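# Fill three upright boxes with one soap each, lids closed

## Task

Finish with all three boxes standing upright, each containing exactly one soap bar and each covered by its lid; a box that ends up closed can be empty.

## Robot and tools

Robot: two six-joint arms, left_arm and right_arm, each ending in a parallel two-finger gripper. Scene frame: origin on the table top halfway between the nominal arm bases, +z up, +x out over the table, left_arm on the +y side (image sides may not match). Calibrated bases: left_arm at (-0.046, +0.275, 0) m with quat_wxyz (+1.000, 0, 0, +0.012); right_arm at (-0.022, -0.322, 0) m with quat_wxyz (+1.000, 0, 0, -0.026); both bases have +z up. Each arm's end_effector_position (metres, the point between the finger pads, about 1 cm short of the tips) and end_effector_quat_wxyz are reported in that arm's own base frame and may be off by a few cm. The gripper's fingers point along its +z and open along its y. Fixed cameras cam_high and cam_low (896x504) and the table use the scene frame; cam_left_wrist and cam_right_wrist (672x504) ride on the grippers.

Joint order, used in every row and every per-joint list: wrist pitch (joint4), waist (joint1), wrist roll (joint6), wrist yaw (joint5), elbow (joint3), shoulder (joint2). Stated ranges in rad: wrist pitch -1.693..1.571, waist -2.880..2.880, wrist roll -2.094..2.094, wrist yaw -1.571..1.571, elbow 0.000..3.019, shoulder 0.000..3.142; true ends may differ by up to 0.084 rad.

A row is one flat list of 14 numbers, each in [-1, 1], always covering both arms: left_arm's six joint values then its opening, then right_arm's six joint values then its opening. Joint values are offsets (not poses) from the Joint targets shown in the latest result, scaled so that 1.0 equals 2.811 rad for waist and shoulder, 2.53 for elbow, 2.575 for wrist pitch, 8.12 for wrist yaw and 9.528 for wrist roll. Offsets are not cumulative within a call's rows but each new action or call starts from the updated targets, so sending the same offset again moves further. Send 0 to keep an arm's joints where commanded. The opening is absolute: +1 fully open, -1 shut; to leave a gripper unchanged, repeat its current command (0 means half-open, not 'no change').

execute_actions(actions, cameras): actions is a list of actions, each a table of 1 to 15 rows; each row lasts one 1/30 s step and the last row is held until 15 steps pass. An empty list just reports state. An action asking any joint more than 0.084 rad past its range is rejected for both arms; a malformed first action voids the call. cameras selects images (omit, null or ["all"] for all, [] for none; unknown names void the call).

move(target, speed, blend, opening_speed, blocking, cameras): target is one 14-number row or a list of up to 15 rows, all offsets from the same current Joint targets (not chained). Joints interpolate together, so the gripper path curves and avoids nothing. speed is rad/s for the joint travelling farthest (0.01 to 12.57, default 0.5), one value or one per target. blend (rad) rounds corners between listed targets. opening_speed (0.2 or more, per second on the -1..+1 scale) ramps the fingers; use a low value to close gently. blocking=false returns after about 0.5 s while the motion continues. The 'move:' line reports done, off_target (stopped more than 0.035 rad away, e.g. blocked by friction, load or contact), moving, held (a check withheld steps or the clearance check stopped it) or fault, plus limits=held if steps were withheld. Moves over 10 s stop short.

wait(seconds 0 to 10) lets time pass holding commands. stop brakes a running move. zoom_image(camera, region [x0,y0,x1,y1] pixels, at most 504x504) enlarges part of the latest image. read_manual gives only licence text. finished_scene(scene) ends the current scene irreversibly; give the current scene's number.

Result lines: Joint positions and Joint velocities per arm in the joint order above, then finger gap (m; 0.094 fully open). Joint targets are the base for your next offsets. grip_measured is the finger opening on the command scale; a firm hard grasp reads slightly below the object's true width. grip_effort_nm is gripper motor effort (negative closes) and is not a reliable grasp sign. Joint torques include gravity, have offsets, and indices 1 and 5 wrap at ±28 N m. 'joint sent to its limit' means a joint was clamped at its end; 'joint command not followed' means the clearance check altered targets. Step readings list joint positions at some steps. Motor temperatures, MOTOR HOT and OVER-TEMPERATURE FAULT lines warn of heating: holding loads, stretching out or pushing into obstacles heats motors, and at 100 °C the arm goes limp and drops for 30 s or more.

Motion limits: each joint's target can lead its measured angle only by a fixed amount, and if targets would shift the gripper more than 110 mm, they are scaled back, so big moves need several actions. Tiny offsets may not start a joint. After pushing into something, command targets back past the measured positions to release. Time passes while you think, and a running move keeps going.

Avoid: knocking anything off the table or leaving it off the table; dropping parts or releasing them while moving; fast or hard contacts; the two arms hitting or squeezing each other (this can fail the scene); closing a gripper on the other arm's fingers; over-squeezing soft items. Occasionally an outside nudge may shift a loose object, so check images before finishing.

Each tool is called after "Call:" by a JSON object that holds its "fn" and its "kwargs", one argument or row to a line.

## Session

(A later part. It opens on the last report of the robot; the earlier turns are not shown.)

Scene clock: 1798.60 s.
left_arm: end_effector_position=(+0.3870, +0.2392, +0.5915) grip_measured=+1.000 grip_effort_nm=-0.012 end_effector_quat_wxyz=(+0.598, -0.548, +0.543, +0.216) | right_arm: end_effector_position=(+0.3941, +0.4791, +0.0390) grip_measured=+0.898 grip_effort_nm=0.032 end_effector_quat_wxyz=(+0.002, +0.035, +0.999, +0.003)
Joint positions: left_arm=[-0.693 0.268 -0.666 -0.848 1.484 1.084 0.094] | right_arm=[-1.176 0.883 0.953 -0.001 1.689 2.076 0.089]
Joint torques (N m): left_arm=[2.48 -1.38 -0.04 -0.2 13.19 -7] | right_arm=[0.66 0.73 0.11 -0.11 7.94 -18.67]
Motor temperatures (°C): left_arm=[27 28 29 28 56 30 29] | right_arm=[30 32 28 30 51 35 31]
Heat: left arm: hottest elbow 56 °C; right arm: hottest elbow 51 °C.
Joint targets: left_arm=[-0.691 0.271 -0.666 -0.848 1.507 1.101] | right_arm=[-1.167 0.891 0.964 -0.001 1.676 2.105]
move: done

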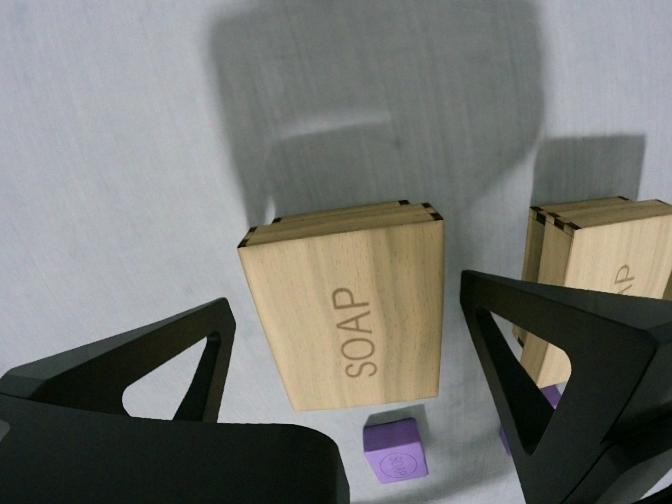

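Call:
{"fn": "move", "kwargs": {
  "target": [0,0,0,0,0,0,1,0.0012,0,0,0,0,0.0028,0.9],
  "speed": 0.1,
  "cameras": []
}}

Call:
{"fn": "move", "kwargs": {
  "target": [0,0,0,0,0,0,1,0,0,0,0,0,0,0.22],
  "opening_speed": 0.35,
  "cameras": []
}}

Call:
{"fn": "move", "kwargs": {
  "target": [
    [0,0,0,0,0,0,1,-0.006,0,0,0,0.0237,-0.0146,0.22],
    [0,0,0,0,0,0,1,-0.0509,0,0,0,0.0553,-0.0302,0.22]
  ],
  "speed": 0.15,
  "cameras": ["cam_right_wrist","cam_low","cam_high"]
}}

Call:
{"fn": "zoom_image", "kwargs": {
  "camera": "cam_low",
  "region": [480, 230, 620, 330]
}}

Scene clock: 1817.83 s.
left_arm: end_effector_position=(+0.3870, +0.2392, +0.5915) grip_measured=+1.000 grip_effort_nm=-0.007 end_effector_quat_wxyz=(+0.598, -0.548, +0.543, +0.216) | right_arm: end_effector_position=(+0.3942, +0.4793, +0.0360) grip_measured=+0.898 grip_effort_nm=0.042 end_effector_quat_wxyz=(+0.002, +0.035, +0.999, +0.003)
Joint positions: left_arm=[-0.693 0.268 -0.666 -0.848 1.484 1.084 0.094] | right_arm=[-1.173 0.883 0.953 -0.001 1.689 2.081 0.089]
Joint torques (N m): left_arm=[2.48 -1.38 -0.03 -0.21 13.2 -7.06] | right_arm=[0.68 0.73 0.12 -0.11 7.91 -17.85]
Motor temperatures (°C): left_arm=[27 28 29 28 56 30 29] | right_arm=[30 32 28 30 49 35 31]
Heat: left arm: hottest elbow 56 °C; right arm: hottest elbow 49 °C.
Joint targets: left_arm=[-0.691 0.271 -0.666 -0.848 1.507 1.101] | right_arm=[-1.164 0.891 0.964 -0.001 1.676 2.113]
move: done

Scene clock: 1820.00 s.
left_arm: end_effector_position=(+0.3870, +0.2392, +0.5915) grip_measured=+1.000 grip_effort_nm=-0.012 end_effector_quat_wxyz=(+0.598, -0.548, +0.543, +0.216) | right_arm: end_effector_position=(+0.3943, +0.4794, +0.0360) grip_measured=+0.361 grip_effort_nm=-1.062 end_effector_quat_wxyz=(+0.002, +0.035, +0.999, +0.003)
Joint positions: left_arm=[-0.693 0.268 -0.666 -0.848 1.484 1.084 0.094] | right_arm=[-1.172 0.883 0.953 -0.001 1.689 2.081 0.064]
Joint torques (N m): left_arm=[2.5 -1.38 -0.04 -0.21 13.2 -7.06] | right_arm=[0.69 0.67 0.12 -0.11 7.91 -18.14]
Motor temperatures (°C): left_arm=[27 28 29 28 56 30 29] | right_arm=[30 32 28 30 49 35 31]
Heat: left arm: hottest elbow 56 °C; right arm: hottest elbow 49 °C.
Joint targets: left_arm=[-0.691 0.271 -0.666 -0.848 1.507 1.101] | right_arm=[-1.164 0.891 0.964 -0.001 1.676 2.113]
move: done

Scene clock: 1821.70 s.
left_arm: end_effector_position=(+0.3870, +0.2392, +0.5915) grip_measured=+1.000 grip_effort_nm=-0.007 end_effector_quat_wxyz=(+0.598, -0.548, +0.543, +0.216) | right_arm: end_effector_position=(+0.3949, +0.4801, +0.0870) grip_measured=+0.360 grip_effort_nm=-1.072 end_effector_quat_wxyz=(+0.001, +0.035, +0.999, +0.002)
Joint positions: left_arm=[-0.693 0.268 -0.666 -0.848 1.484 1.084 0.094] | right_arm=[-1.287 0.883 0.953 -0.001 1.76 2.038 0.064]
Joint torques (N m): left_arm=[2.48 -1.38 -0.04 -0.21 13.2 -7] | right_arm=[-0.01 0.73 0.11 -0.11 14.17 -21.36]
Motor temperatures (°C): left_arm=[27 28 29 28 56 30 29] | right_arm=[30 32 28 30 49 35 31]
Heat: left arm: hottest elbow 56 °C; right arm: hottest elbow 49 °C.
Joint targets: left_arm=[-0.691 0.271 -0.666 -0.848 1.507 1.101] | right_arm=[-1.295 0.891 0.964 -0.001 1.816 2.028]
move: off_target (right_arm); right_arm: the elbow is farthest, 0.056 rad from its target
Images, in order (width x height): cam_high 896x504, cam_low 896x504, cam_right_wrist 672x504.

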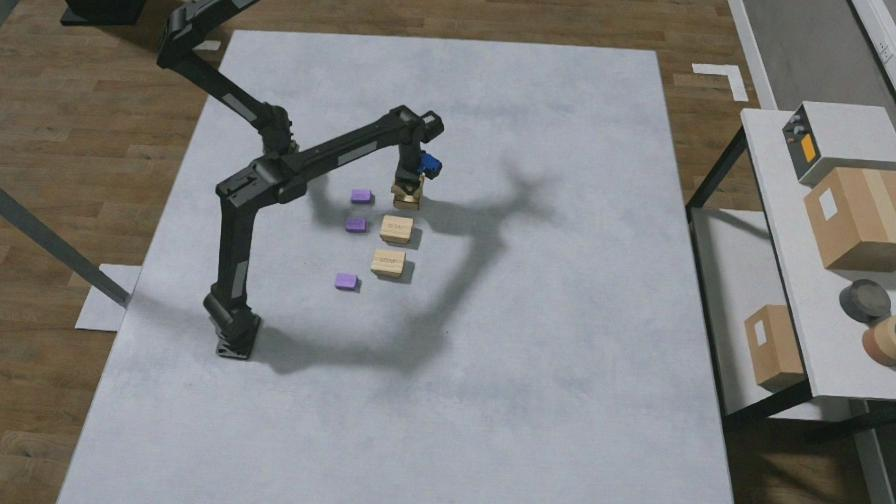

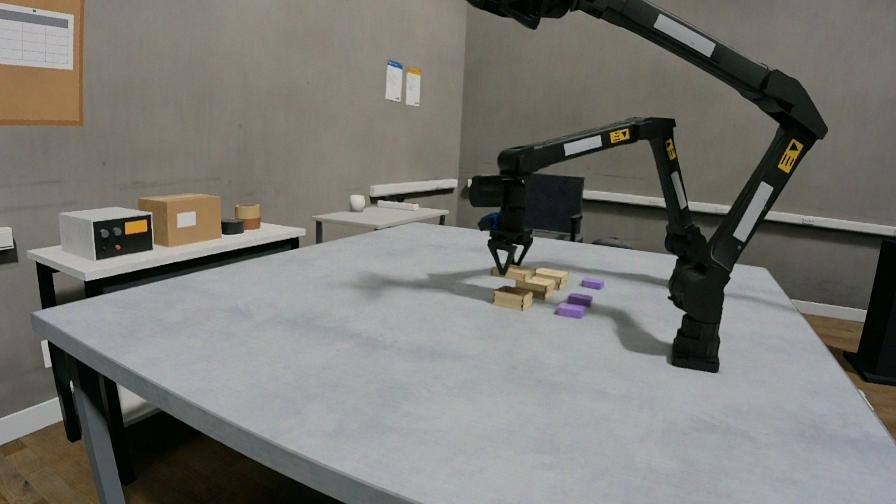

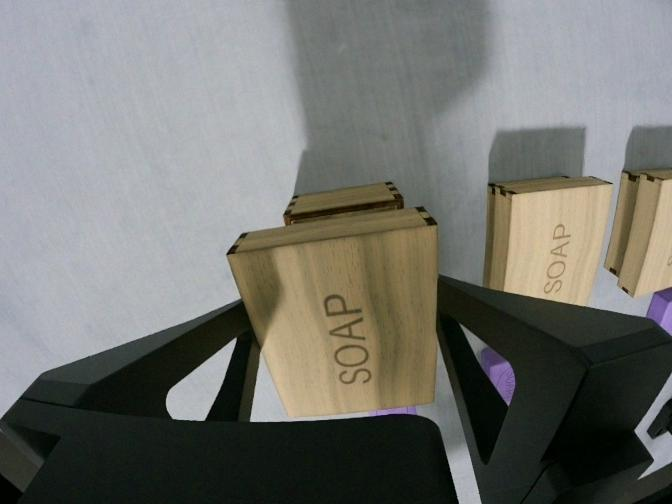

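Scaled by 3.600 (camera's finer frame: 1280x720).

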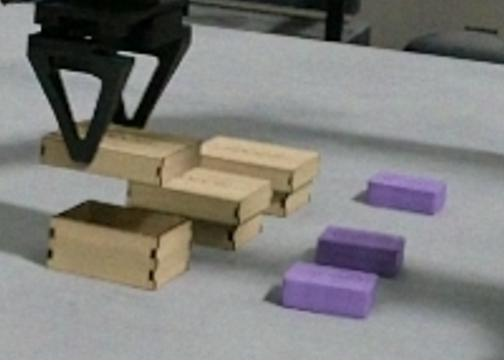

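Call:
{"fn": "move", "kwargs": {
  "target": [0,0,0,0,0,0,1,-0.002,-0.095,-0.0288,0,0.0316,0.0416,0.22],
  "speed": 0.3,
  "cameras": ["cam_high"]
}}

Call:
{"fn": "zoom_image", "kwargs": {
  "camera": "cam_high",
  "region": [340, 160, 460, 280]
}}

Call:
{"fn": "move", "kwargs": {
  "target": [0,0,0,0,0,0,1,0.0447,0,0,0,-0.0498,0.0139,0.22],
  "speed": 0.15,
  "cameras": ["cam_low","cam_right_wrist"]
}}

Call:
{"fn": "zoom_image", "kwargs": {
  "camera": "cam_low",
  "region": [440, 220, 580, 320]
}}

Scene clock: 1842.63 s.
left_arm: end_effector_position=(+0.3870, +0.2392, +0.5915) grip_measured=+1.000 grip_effort_nm=-0.017 end_effector_quat_wxyz=(+0.598, -0.548, +0.543, +0.216) | right_arm: end_effector_position=(+0.5235, +0.3735, +0.0659) grip_measured=+0.360 grip_effort_nm=-1.082 end_effector_quat_wxyz=(-0.002, +0.041, +0.999, -0.001)
Joint positions: left_arm=[-0.693 0.268 -0.666 -0.848 1.484 1.084 0.094] | right_arm=[-1.292 0.62 0.702 -0.001 1.837 2.119 0.064]
Joint torques (N m): left_arm=[2.5 -1.32 -0.04 -0.21 13.22 -7] | right_arm=[0.09 0.09 -0.11 -0.12 14.37 -19.43]
Motor temperatures (°C): left_arm=[27 28 29 28 56 30 29] | right_arm=[30 32 28 30 50 37 32]
Heat: left arm: hottest elbow 56 °C; right arm: hottest elbow 50 °C.
Joint targets: left_arm=[-0.691 0.271 -0.666 -0.848 1.507 1.101] | right_arm=[-1.300 0.624 0.690 -0.001 1.896 2.145]
move: off_target (right_arm); right_arm: the elbow is farthest, 0.059 rad from its target

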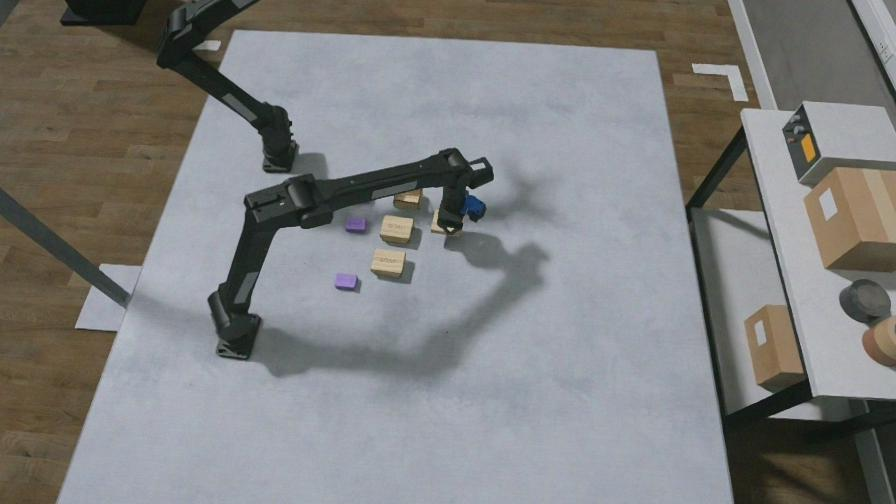

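Scaled by 4.200 (camera's finer frame: 1280x720).

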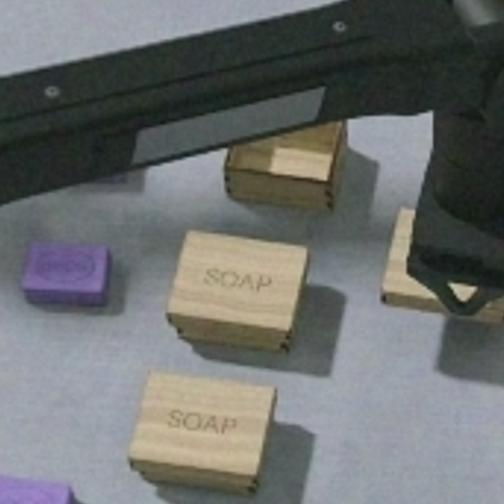

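Scene clock: 1844.03 s.
left_arm: end_effector_position=(+0.3870, +0.2392, +0.5915) grip_measured=+1.000 grip_effort_nm=-0.012 end_effector_quat_wxyz=(+0.598, -0.548, +0.543, +0.216) | right_arm: end_effector_position=(+0.5237, +0.3736, +0.0209) grip_measured=+0.360 grip_effort_nm=-1.082 end_effector_quat_wxyz=(-0.001, +0.040, +0.999, +0.000)
Joint positions: left_arm=[-0.693 0.268 -0.666 -0.848 1.484 1.084 0.094] | right_arm=[-1.194 0.62 0.701 -0.001 1.781 2.159 0.064]
Joint torques (N m): left_arm=[2.48 -1.32 -0.04 -0.21 13.2 -7] | right_arm=[0.69 0.32 -0.09 -0.12 8.12 -20.07]
Motor temperatures (°C): left_arm=[27 28 29 28 56 30 29] | right_arm=[30 32 28 30 50 37 32]
Heat: left arm: hottest elbow 56 °C; right arm: hottest elbow 50 °C.
Joint targets: left_arm=[-0.691 0.271 -0.666 -0.848 1.507 1.101] | right_arm=[-1.185 0.624 0.690 -0.001 1.770 2.184]
move: done

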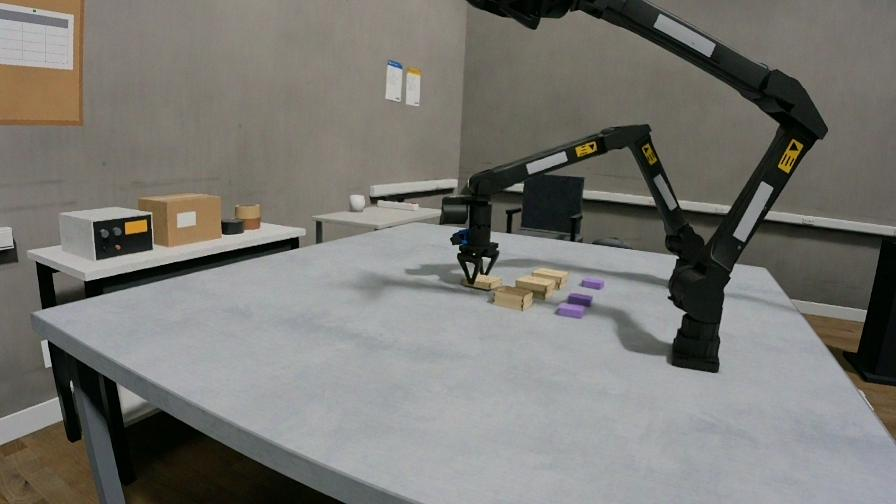

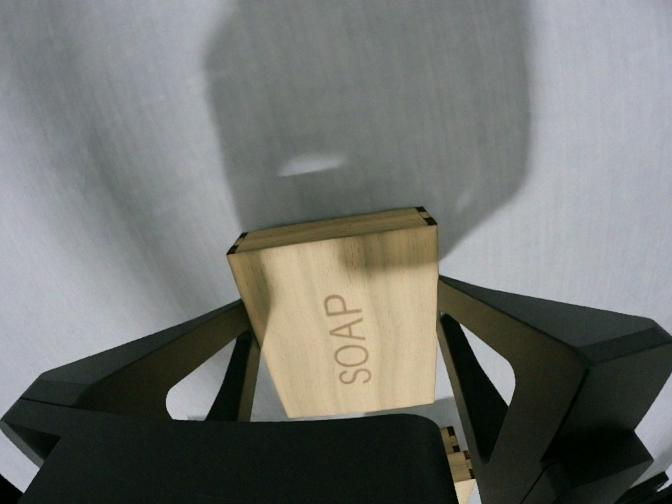

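Scaled by 3.600 (camera's finer frame: 1280x720).

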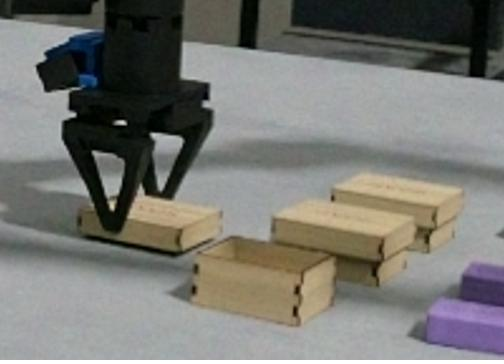

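Call:
{"fn": "move", "kwargs": {
  "target": [0,0,0,0,0,0,1,0,0,0,0,0,0,0.6],
  "opening_speed": 0.25,
  "cameras": ["cam_right_wrist"]
}}

Call:
{"fn": "move", "kwargs": {
  "target": [
    [0,0,0,0,0,0,1,0,0,0,0,0.0395,-0.0356,0.6],
    [0,0,0,0,0,0,1,-0.0221,0.1576,0.0479,0,-0.1202,-0.1359,0.6]
  ],
  "speed": 0.5,
  "cameras": ["cam_right_wrist","cam_low","cam_high"]
}}

Call:
{"fn": "zoom_image", "kwargs": {
  "camera": "cam_high",
  "region": [340, 160, 460, 280]
}}

Scene clock: 1872.60 s.
left_arm: end_effector_position=(+0.3870, +0.2392, +0.5915) grip_measured=+1.000 grip_effort_nm=-0.007 end_effector_quat_wxyz=(+0.598, -0.548, +0.543, +0.216) | right_arm: end_effector_position=(+0.5237, +0.3736, +0.0209) grip_measured=+0.597 grip_effort_nm=0.037 end_effector_quat_wxyz=(-0.001, +0.040, +0.999, +0.000)
Joint positions: left_arm=[-0.693 0.268 -0.666 -0.848 1.484 1.084 0.094] | right_arm=[-1.194 0.62 0.701 -0.001 1.781 2.159 0.075]
Joint torques (N m): left_arm=[2.5 -1.32 -0.04 -0.21 13.22 -7] | right_arm=[0.7 0.32 -0.09 -0.12 8.13 -19.72]
Motor temperatures (°C): left_arm=[27 28 29 28 56 30 29] | right_arm=[30 32 28 30 49 39 32]
Heat: left arm: hottest elbow 56 °C; right arm: hottest elbow 49 °C.
Joint targets: left_arm=[-0.691 0.271 -0.666 -0.848 1.507 1.101] | right_arm=[-1.185 0.624 0.690 -0.001 1.770 2.184]
move: done

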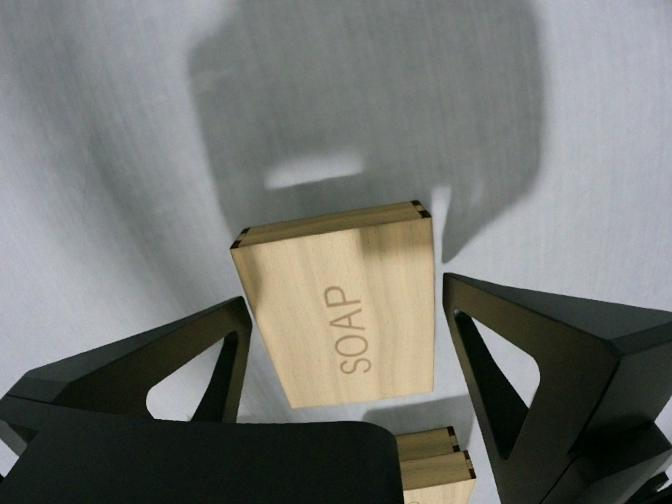

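Scene clock: 1874.73 s.
left_arm: end_effector_position=(+0.3870, +0.2392, +0.5915) grip_measured=+1.000 grip_effort_nm=-0.012 end_effector_quat_wxyz=(+0.598, -0.548, +0.543, +0.216) | right_arm: end_effector_position=(+0.2581, +0.4747, +0.1130) grip_measured=+0.598 grip_effort_nm=0.046 end_effector_quat_wxyz=(+0.001, +0.030, +1.000, +0.003)
Joint positions: left_arm=[-0.693 0.268 -0.666 -0.848 1.484 1.084 0.094] | right_arm=[-1.235 1.073 1.134 -0.001 1.48 1.81 0.075]
Joint torques (N m): left_arm=[2.48 -1.38 -0.04 -0.21 13.22 -7] | right_arm=[0.12 -0.62 0.14 -0.1 8.03 -17.61]
Motor temperatures (°C): left_arm=[27 28 29 28 56 30 29] | right_arm=[30 32 28 30 49 39 32]
Heat: left arm: hottest elbow 56 °C; right arm: hottest elbow 49 °C.
Joint targets: left_arm=[-0.691 0.271 -0.666 -0.848 1.507 1.101] | right_arm=[-1.242 1.067 1.146 -0.001 1.465 1.802]
move: done
Images, in order (width x height): cam_high 896x504, cam_low 896x504, cam_right_wrist 672x504.

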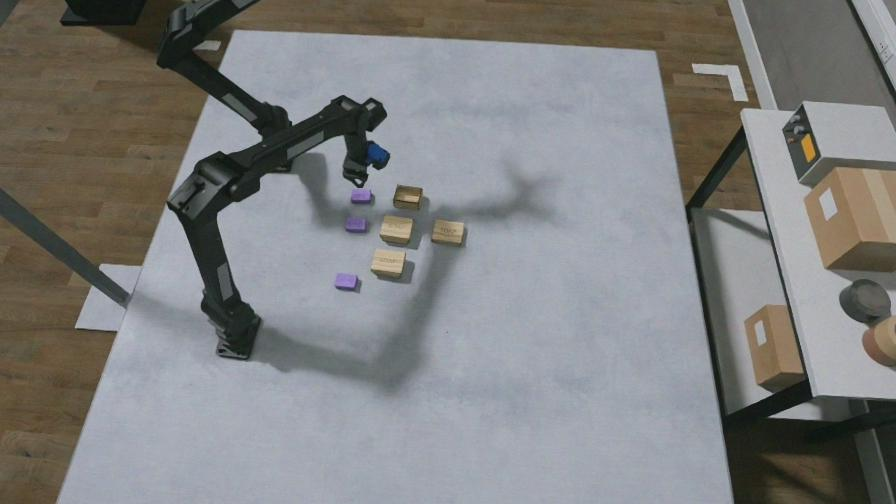

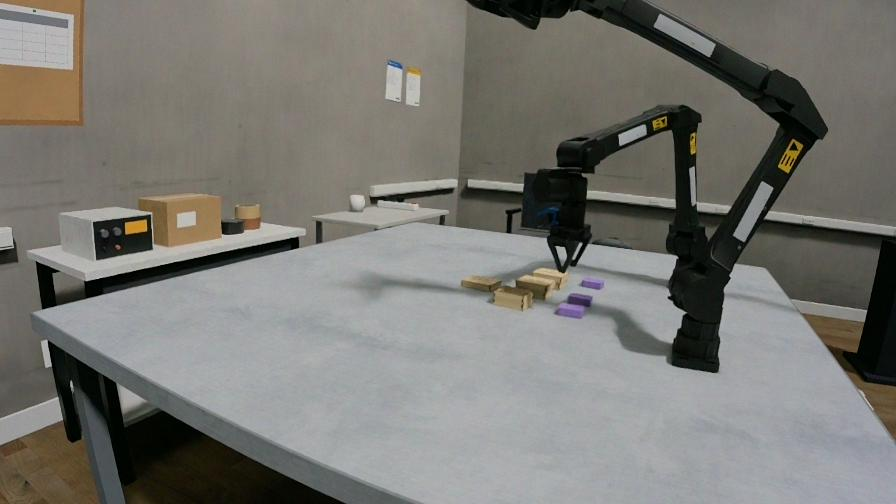

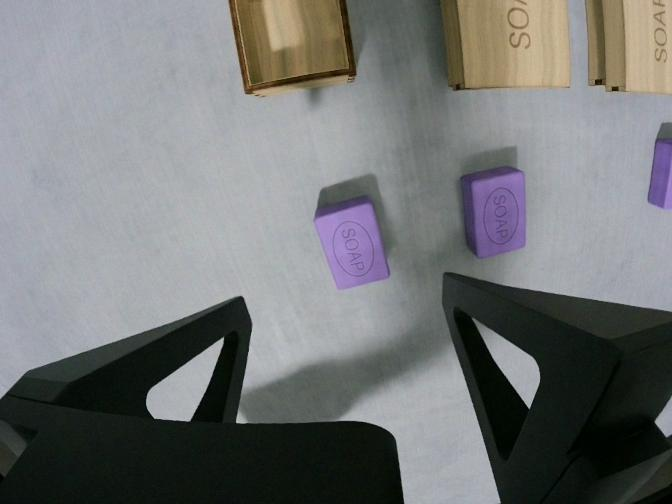

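Scaled by 4.200 (camera's finer frame: 1280x720).

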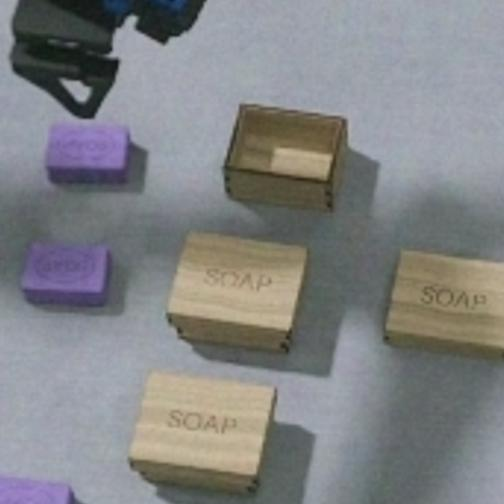

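Call:
{"fn": "move", "kwargs": {
  "target": [0,0,0,0,0,0,1,0.0637,0.0089,-0.0165,0,-0.0391,0.0295,0.6],
  "speed": 0.3,
  "cameras": ["cam_right_wrist"]
}}

Scene clock: 1906.73 s.
left_arm: end_effector_position=(+0.3870, +0.2392, +0.5915) grip_measured=+1.000 grip_effort_nm=-0.012 end_effector_quat_wxyz=(+0.598, -0.548, +0.543, +0.216) | right_arm: end_effector_position=(+0.2489, +0.4710, +0.0467) grip_measured=+0.598 grip_effort_nm=0.037 end_effector_quat_wxyz=(-0.002, -0.042, +0.999, -0.003)
Joint positions: left_arm=[-0.693 0.268 -0.666 -0.848 1.484 1.084 0.094] | right_arm=[-1.087 1.085 1.001 -0.001 1.377 1.868 0.075]
Joint torques (N m): left_arm=[2.5 -1.38 -0.04 -0.21 13.2 -7.06] | right_arm=[0.69 0.62 -0.08 -0.1 7.76 -15.91]
Motor temperatures (°C): left_arm=[27 28 29 28 56 30 29] | right_arm=[30 32 28 30 47 37 31]
Heat: left arm: hottest elbow 56 °C; right arm: hottest elbow 47 °C.
Joint targets: left_arm=[-0.691 0.271 -0.666 -0.848 1.507 1.101] | right_arm=[-1.078 1.092 0.989 -0.001 1.367 1.885]
move: done

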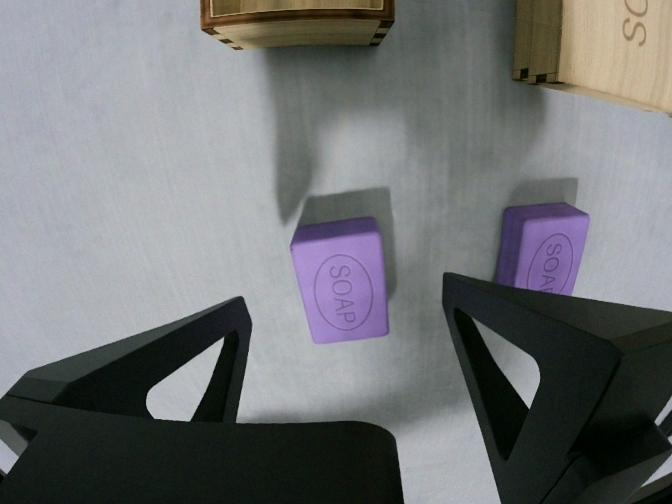

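Call:
{"fn": "move", "kwargs": {
  "target": [0,0,0,0,0,0,1,0.0268,0.0007,0,0,-0.0111,0.0142,0.6],
  "speed": 0.15,
  "cameras": ["cam_right_wrist"]
}}

Call:
{"fn": "move", "kwargs": {
  "target": [0,0,0,0,0,0,1,0,0,0,0,0,0,-0.42],
  "opening_speed": 0.35,
  "cameras": ["cam_right_wrist"]
}}

Scene clock: 1932.17 s.
left_arm: end_effector_position=(+0.3870, +0.2392, +0.5915) grip_measured=+1.000 grip_effort_nm=-0.017 end_effector_quat_wxyz=(+0.598, -0.548, +0.543, +0.216) | right_arm: end_effector_position=(+0.2495, +0.4729, +0.0201) grip_measured=+0.598 grip_effort_nm=0.042 end_effector_quat_wxyz=(+0.000, -0.043, +0.999, +0.000)
Joint positions: left_arm=[-0.693 0.268 -0.666 -0.848 1.484 1.084 0.094] | right_arm=[-1.018 1.086 1 -0.001 1.35 1.903 0.075]
Joint torques (N m): left_arm=[2.48 -1.38 -0.04 -0.21 13.22 -6.95] | right_arm=[0.69 0.67 -0.09 -0.1 7.35 -15.91]
Motor temperatures (°C): left_arm=[27 28 29 28 56 30 29] | right_arm=[30 32 28 30 47 38 31]
Heat: left arm: hottest elbow 56 °C; right arm: hottest elbow 47 °C.
Joint targets: left_arm=[-0.691 0.271 -0.666 -0.848 1.507 1.101] | right_arm=[-1.009 1.094 0.989 -0.001 1.338 1.925]
move: done

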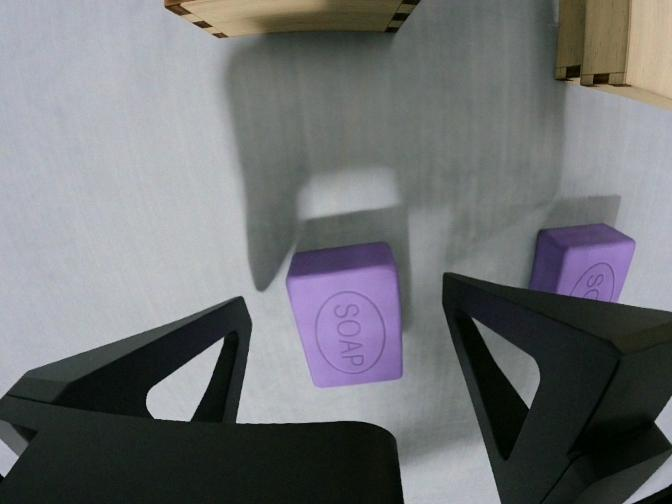

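Scene clock: 1935.30 s.
left_arm: end_effector_position=(+0.3870, +0.2392, +0.5915) grip_measured=+1.000 grip_effort_nm=-0.007 end_effector_quat_wxyz=(+0.598, -0.548, +0.543, +0.216) | right_arm: end_effector_position=(+0.2495, +0.4729, +0.0201) grip_measured=-0.227 grip_effort_nm=-1.067 end_effector_quat_wxyz=(+0.000, -0.043, +0.999, +0.000)
Joint positions: left_arm=[-0.693 0.268 -0.666 -0.848 1.484 1.084 0.094] | right_arm=[-1.018 1.086 1 -0.001 1.35 1.903 0.036]
Joint torques (N m): left_arm=[2.48 -1.38 -0.04 -0.21 13.2 -7] | right_arm=[0.7 0.67 -0.09 -0.1 7.35 -15.68]
Motor temperatures (°C): left_arm=[27 28 29 28 56 30 29] | right_arm=[30 32 28 30 47 38 31]
Heat: left arm: hottest elbow 56 °C; right arm: hottest elbow 47 °C.
Joint targets: left_arm=[-0.691 0.271 -0.666 -0.848 1.507 1.101] | right_arm=[-1.009 1.094 0.989 -0.001 1.338 1.925]
move: done

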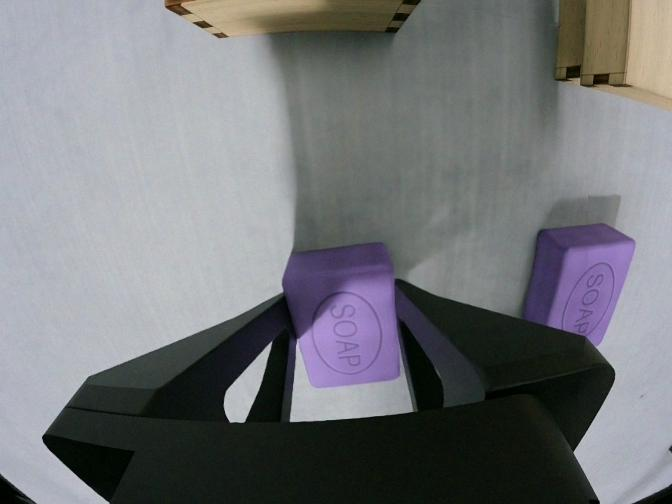

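Call:
{"fn": "move", "kwargs": {
  "target": [0,0,0,0,0,0,1,0,0,0,0,0,0,0.0],
  "opening_speed": 0.4,
  "cameras": []
}}

Call:
{"fn": "move", "kwargs": {
  "target": [0,0,0,0,0,0,1,-0.0105,0,0,0,0,-0.0155,0.0],
  "speed": 0.1,
  "cameras": []
}}

Call:
{"fn": "move", "kwargs": {
  "target": [0,0,0,0,0,0,1,0,0,0,0,0,0,-0.38],
  "opening_speed": 0.35,
  "cameras": ["cam_right_wrist"]
}}

Scene clock: 1967.53 s.
left_arm: end_effector_position=(+0.3870, +0.2392, +0.5915) grip_measured=+1.000 grip_effort_nm=-0.007 end_effector_quat_wxyz=(+0.598, -0.548, +0.543, +0.216) | right_arm: end_effector_position=(+0.2495, +0.4729, +0.0201) grip_measured=-0.003 grip_effort_nm=0.042 end_effector_quat_wxyz=(+0.000, -0.043, +0.999, +0.000)
Joint positions: left_arm=[-0.693 0.268 -0.666 -0.848 1.484 1.084 0.094] | right_arm=[-1.018 1.086 1 -0.001 1.35 1.903 0.047]
Joint torques (N m): left_arm=[2.5 -1.44 -0.04 -0.21 13.2 -7] | right_arm=[0.69 0.67 -0.09 -0.1 7.34 -15.68]
Motor temperatures (°C): left_arm=[27 28 29 28 56 30 29] | right_arm=[30 32 28 30 45 37 32]
Heat: left arm: hottest elbow 56 °C; right arm: hottest elbow 45 °C.
Joint targets: left_arm=[-0.691 0.271 -0.666 -0.848 1.507 1.101] | right_arm=[-1.009 1.094 0.989 -0.001 1.338 1.925]
move: done

Scene clock: 1968.57 s.
left_arm: end_effector_position=(+0.3870, +0.2392, +0.5915) grip_measured=+1.000 grip_effort_nm=-0.017 end_effector_quat_wxyz=(+0.598, -0.548, +0.543, +0.216) | right_arm: end_effector_position=(+0.2487, +0.4714, +0.0238) grip_measured=-0.002 grip_effort_nm=0.042 end_effector_quat_wxyz=(-0.001, -0.043, +0.999, -0.001)
Joint positions: left_arm=[-0.693 0.268 -0.666 -0.848 1.484 1.084 0.094] | right_arm=[-1.028 1.086 1 -0.001 1.35 1.895 0.047]
Joint torques (N m): left_arm=[2.48 -1.38 -0.04 -0.21 13.2 -7.06] | right_arm=[0.12 0.73 -0.09 -0.1 7.38 -18.37]
Motor temperatures (°C): left_arm=[27 28 29 28 56 30 29] | right_arm=[30 32 28 30 45 37 32]
Heat: left arm: hottest elbow 56 °C; right arm: hottest elbow 45 °C.
Joint targets: left_arm=[-0.691 0.271 -0.666 -0.848 1.507 1.101] | right_arm=[-1.036 1.094 0.989 -0.001 1.338 1.882]
move: done

Scene clock: 1969.87 s.
left_arm: end_effector_position=(+0.3870, +0.2392, +0.5915) grip_measured=+1.000 grip_effort_nm=-0.007 end_effector_quat_wxyz=(+0.598, -0.548, +0.543, +0.216) | right_arm: end_effector_position=(+0.2487, +0.4714, +0.0238) grip_measured=-0.243 grip_effort_nm=-1.057 end_effector_quat_wxyz=(-0.001, -0.043, +0.999, -0.001)
Joint positions: left_arm=[-0.693 0.268 -0.666 -0.848 1.484 1.084 0.094] | right_arm=[-1.028 1.086 1 -0.001 1.35 1.895 0.036]
Joint torques (N m): left_arm=[2.5 -1.38 -0.04 -0.21 13.2 -7] | right_arm=[0.08 0.67 -0.09 -0.1 7.36 -18.43]
Motor temperatures (°C): left_arm=[27 28 29 28 56 30 29] | right_arm=[30 32 28 30 45 37 32]
Heat: left arm: hottest elbow 56 °C; right arm: hottest elbow 45 °C.
Joint targets: left_arm=[-0.691 0.271 -0.666 -0.848 1.507 1.101] | right_arm=[-1.036 1.094 0.989 -0.001 1.338 1.882]
move: done

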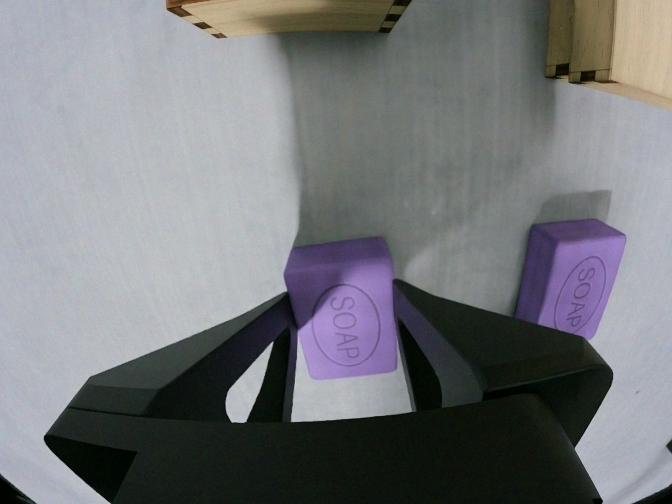

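Call:
{"fn": "move", "kwargs": {
  "target": [
    [0,0,0,0,0,0,1,-0.0388,0,0,0,0.0356,-0.0213,-0.38],
    [0,0,0,0,0,0,1,-0.1103,-0.0744,-0.0041,0,0.1889,0.0562,-0.38]
  ],
  "speed": 0.35,
  "cameras": ["cam_right_wrist","cam_low"]
}}

Call:
{"fn": "zoom_image", "kwargs": {
  "camera": "cam_right_wrist",
  "region": [230, 100, 460, 420]
}}

Scene clock: 1995.00 s.
left_arm: end_effector_position=(+0.3870, +0.2392, +0.5915) grip_measured=+1.000 grip_effort_nm=-0.007 end_effector_quat_wxyz=(+0.598, -0.548, +0.543, +0.216) | right_arm: end_effector_position=(+0.3904, +0.4750, +0.1020) grip_measured=-0.245 grip_effort_nm=-1.077 end_effector_quat_wxyz=(+0.001, +0.039, +0.999, +0.002)
Joint positions: left_arm=[-0.693 0.268 -0.666 -0.848 1.484 1.084 0.094] | right_arm=[-1.312 0.883 0.962 -0.001 1.755 2.01 0.035]
Joint torques (N m): left_arm=[2.5 -1.32 -0.04 -0.2 13.2 -7] | right_arm=[0.21 0.15 -0.09 -0.11 14.65 -17.73]
Motor temperatures (°C): left_arm=[27 28 29 28 56 30 29] | right_arm=[30 32 28 30 45 37 32]
Heat: left arm: hottest elbow 56 °C; right arm: hottest elbow 45 °C.
Joint targets: left_arm=[-0.691 0.271 -0.666 -0.848 1.507 1.101] | right_arm=[-1.320 0.885 0.950 -0.001 1.816 2.039]
move: off_target (right_arm); right_arm: the elbow is farthest, 0.061 rad from its target
Images, in order (width x height): cam_low 896x504, cam_right_wrist 672x504.

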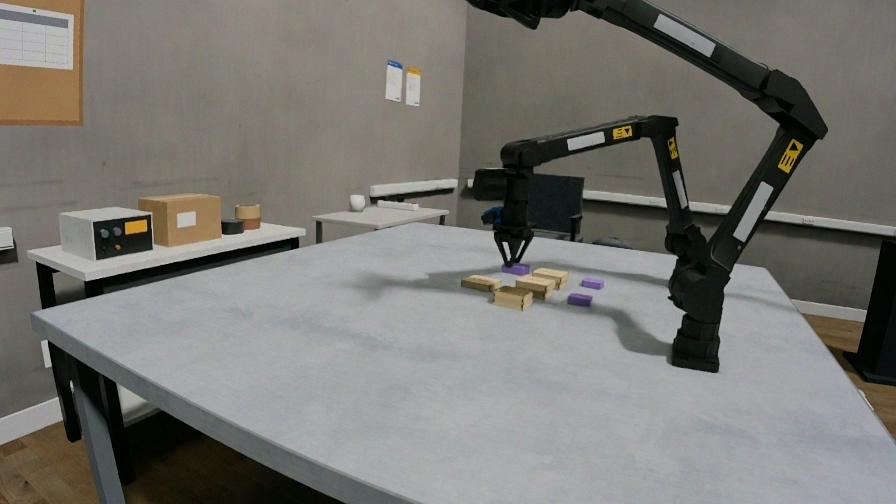

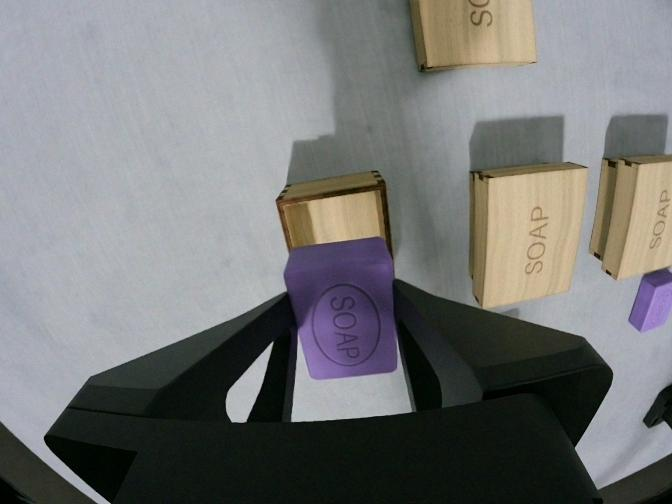

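Scaled by 1.575 (camera's finer frame: 960x720).

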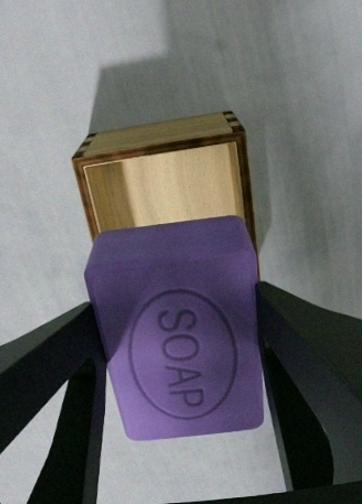

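Call:
{"fn": "move", "kwargs": {
  "target": [0,0,0,0,0,0,1,0.0392,0.0064,-0.0021,0,-0.0498,0.0106,-0.38],
  "speed": 0.2,
  "cameras": ["cam_right_wrist","cam_low"]
}}

Call:
{"fn": "zoom_image", "kwargs": {
  "camera": "cam_right_wrist",
  "region": [230, 100, 460, 420]
}}

Call:
{"fn": "zoom_image", "kwargs": {
  "camera": "cam_low",
  "region": [470, 240, 560, 330]
}}

Scene clock: 2024.53 s.
left_arm: end_effector_position=(+0.3870, +0.2392, +0.5915) grip_measured=+1.000 grip_effort_nm=-0.007 end_effector_quat_wxyz=(+0.598, -0.548, +0.543, +0.216) | right_arm: end_effector_position=(+0.3839, +0.4797, +0.0602) grip_measured=-0.245 grip_effort_nm=-1.082 end_effector_quat_wxyz=(-0.001, +0.022, +1.000, -0.001)
Joint positions: left_arm=[-0.693 0.268 -0.666 -0.848 1.484 1.084 0.094] | right_arm=[-1.228 0.896 0.941 -0.001 1.701 2.048 0.035]
Joint torques (N m): left_arm=[2.48 -1.38 -0.04 -0.21 13.22 -7] | right_arm=[0.68 0.5 -0.04 -0.11 8.29 -18.9]
Motor temperatures (°C): left_arm=[27 28 29 28 56 30 29] | right_arm=[30 32 28 30 49 37 32]
Heat: left arm: hottest elbow 56 °C; right arm: hottest elbow 49 °C.
Joint targets: left_arm=[-0.691 0.271 -0.666 -0.848 1.507 1.101] | right_arm=[-1.219 0.903 0.930 -0.001 1.690 2.069]
move: done
Images, in order (width x height): cam_low 896x504, cam_right_wrist 672x504.

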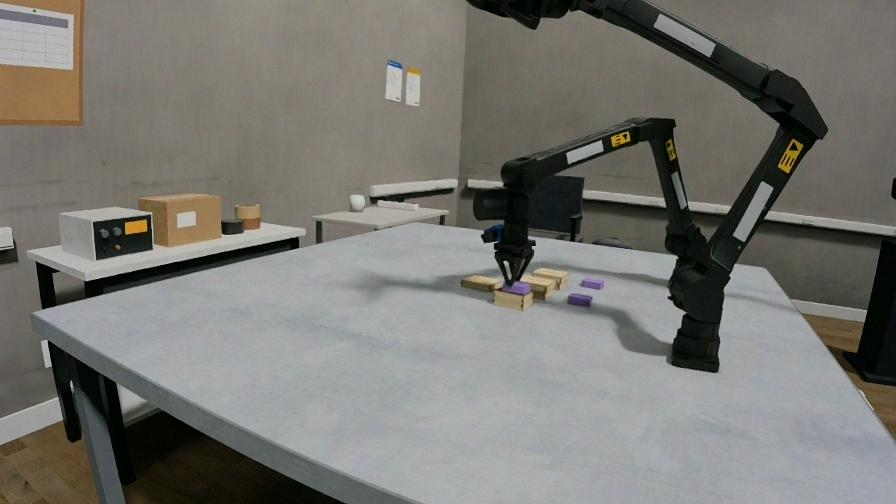

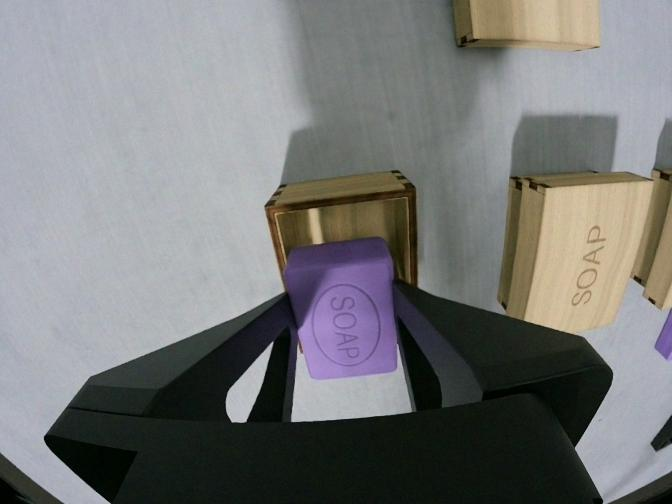

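Scaled by 1.575 (camera's finer frame: 960x720).

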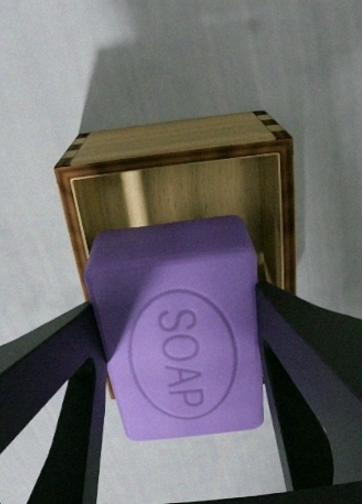

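Scaled by 5.600 (camera's finer frame: 1280x720).

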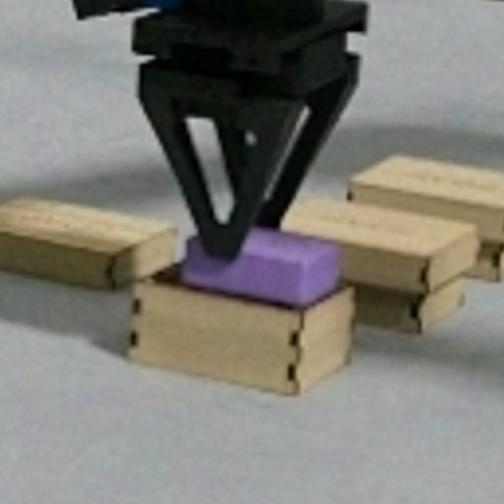

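Call:
{"fn": "move", "kwargs": {
  "target": [
    [0,0,0,0,0,0,1,0,-0.0075,-0.0007,0,0,0,-0.38],
    [0,0,0,0,0,0,1,0.0124,-0.0075,-0.0007,0,-0.0059,0.006,-0.38]
  ],
  "speed": 0.1,
  "cameras": ["cam_right_wrist","cam_low"]
}}

Call:
{"fn": "zoom_image", "kwargs": {
  "camera": "cam_right_wrist",
  "region": [230, 100, 460, 420]
}}

Call:
{"fn": "zoom_image", "kwargs": {
  "camera": "cam_low",
  "region": [470, 240, 560, 330]
}}

Scene clock: 2082.07 s.
left_arm: end_effector_position=(+0.3870, +0.2392, +0.5915) grip_measured=+1.000 grip_effort_nm=-0.012 end_effector_quat_wxyz=(+0.598, -0.548, +0.543, +0.216) | right_arm: end_effector_position=(+0.3891, +0.4779, +0.0480) grip_measured=-0.245 grip_effort_nm=-1.082 end_effector_quat_wxyz=(+0.001, +0.023, +1.000, +0.001)
Joint positions: left_arm=[-0.693 0.268 -0.666 -0.848 1.484 1.084 0.094] | right_arm=[-1.196 0.888 0.934 -0.001 1.688 2.06 0.035]
Joint torques (N m): left_arm=[2.5 -1.38 -0.04 -0.21 13.2 -7] | right_arm=[0.66 -0.62 -0.1 -0.1 8.09 -18.32]
Motor temperatures (°C): left_arm=[27 28 29 28 57 30 29] | right_arm=[30 32 28 30 49 38 33]
Heat: left arm: hottest elbow 57 °C; right arm: hottest elbow 49 °C.
Joint targets: left_arm=[-0.691 0.271 -0.666 -0.848 1.507 1.101] | right_arm=[-1.187 0.882 0.923 -0.001 1.675 2.086]
move: done
Images, in order (width x height): cam_low 896x504, cam_right_wrist 672x504.

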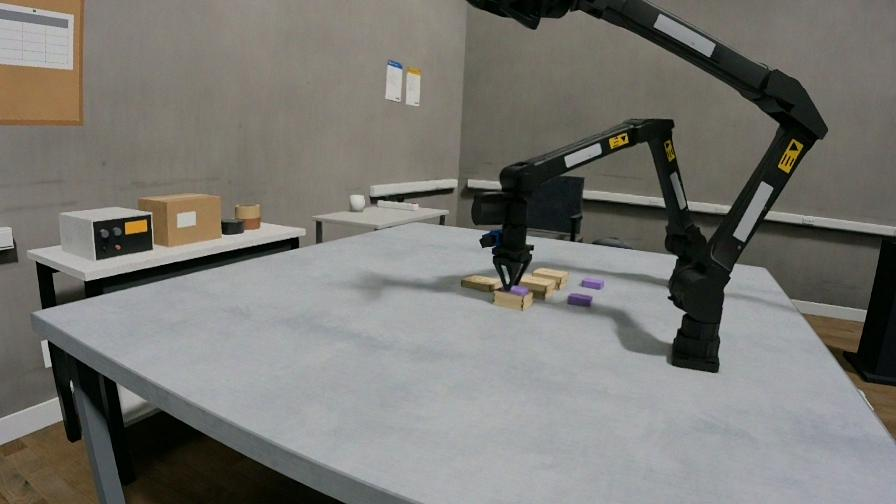

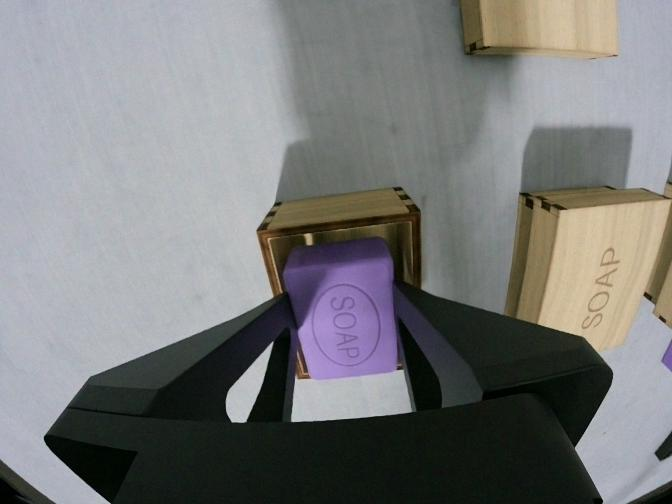

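Scaled by 1.575 (camera's finer frame: 960x720).

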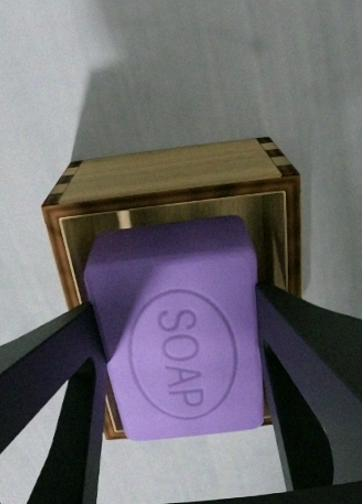

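Scaled by 5.600 (camera's finer frame: 1280x720).

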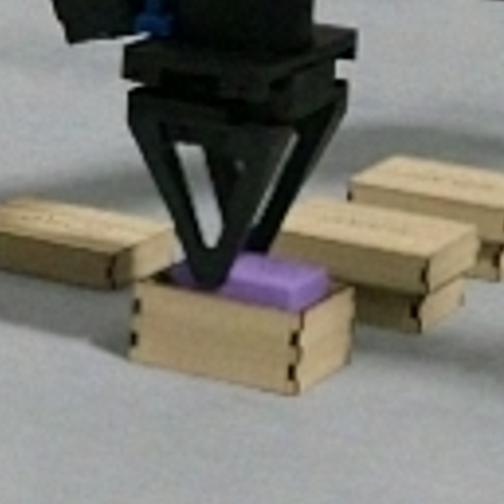

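Call:
{"fn": "move", "kwargs": {
  "target": [0,0,0,0,0,0,1,0.0144,0,0,0,-0.0075,0.0068,-0.38],
  "speed": 0.06,
  "cameras": ["cam_right_wrist","cam_low"]
}}

Call:
{"fn": "zoom_image", "kwargs": {
  "camera": "cam_low",
  "region": [470, 240, 560, 330]
}}

Scene clock: 2095.67 s.
left_arm: end_effector_position=(+0.3870, +0.2392, +0.5915) grip_measured=+1.000 grip_effort_nm=-0.012 end_effector_quat_wxyz=(+0.598, -0.548, +0.543, +0.216) | right_arm: end_effector_position=(+0.3890, +0.4777, +0.0306) grip_measured=-0.245 grip_effort_nm=-1.087 end_effector_quat_wxyz=(+0.000, +0.023, +1.000, +0.001)
Joint positions: left_arm=[-0.693 0.268 -0.666 -0.848 1.484 1.084 0.094] | right_arm=[-1.159 0.888 0.934 -0.001 1.669 2.078 0.035]
Joint torques (N m): left_arm=[2.48 -1.44 -0.04 -0.21 13.2 -7] | right_arm=[0.76 -0.62 -0.1 -0.1 7.97 -18.43]
Motor temperatures (°C): left_arm=[27 28 29 28 57 30 29] | right_arm=[30 32 28 30 47 39 33]
Heat: left arm: hottest elbow 57 °C; right arm: hottest elbow 47 °C.
Joint targets: left_arm=[-0.691 0.271 -0.666 -0.848 1.507 1.101] | right_arm=[-1.150 0.882 0.923 -0.001 1.656 2.105]
move: done
Images, in order (width x height): cam_low 896x504, cam_right_wrist 672x504.

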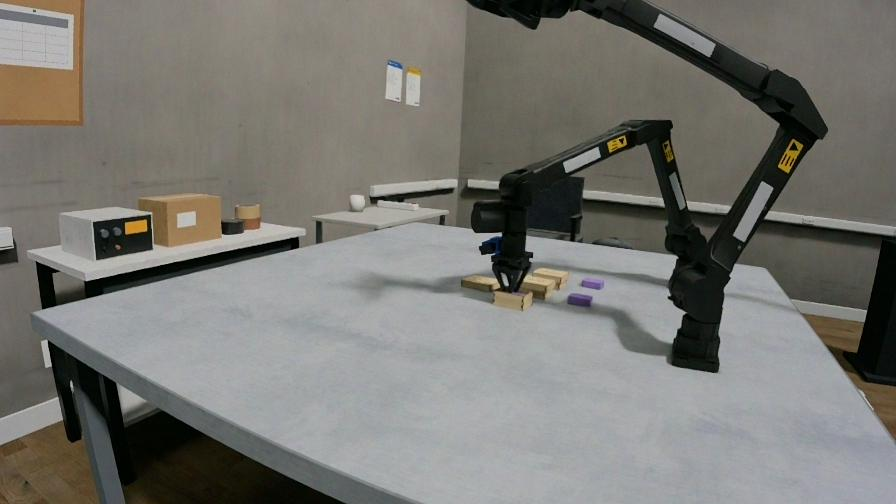

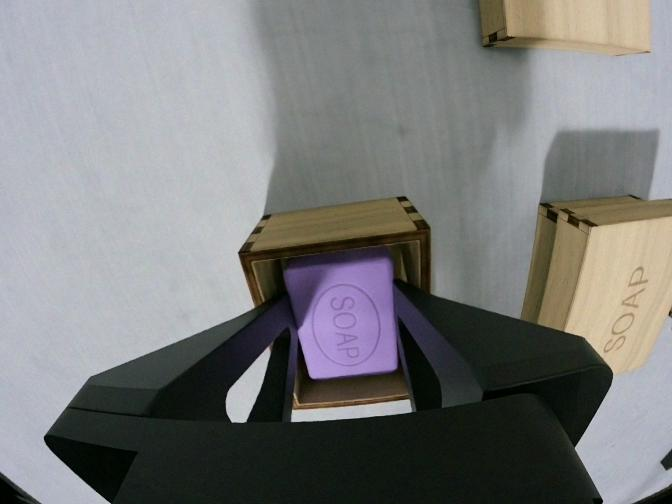

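Scaled by 5.600 (camera's finer frame: 1280x720).

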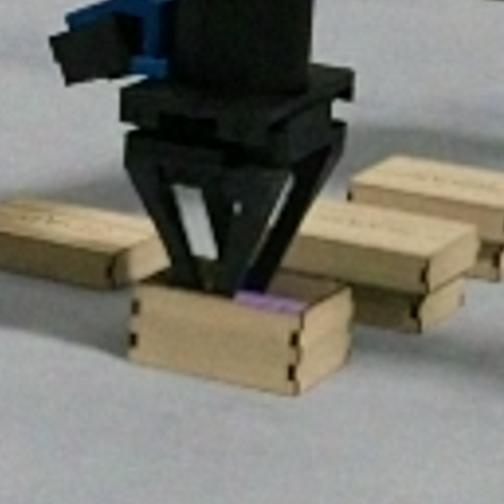

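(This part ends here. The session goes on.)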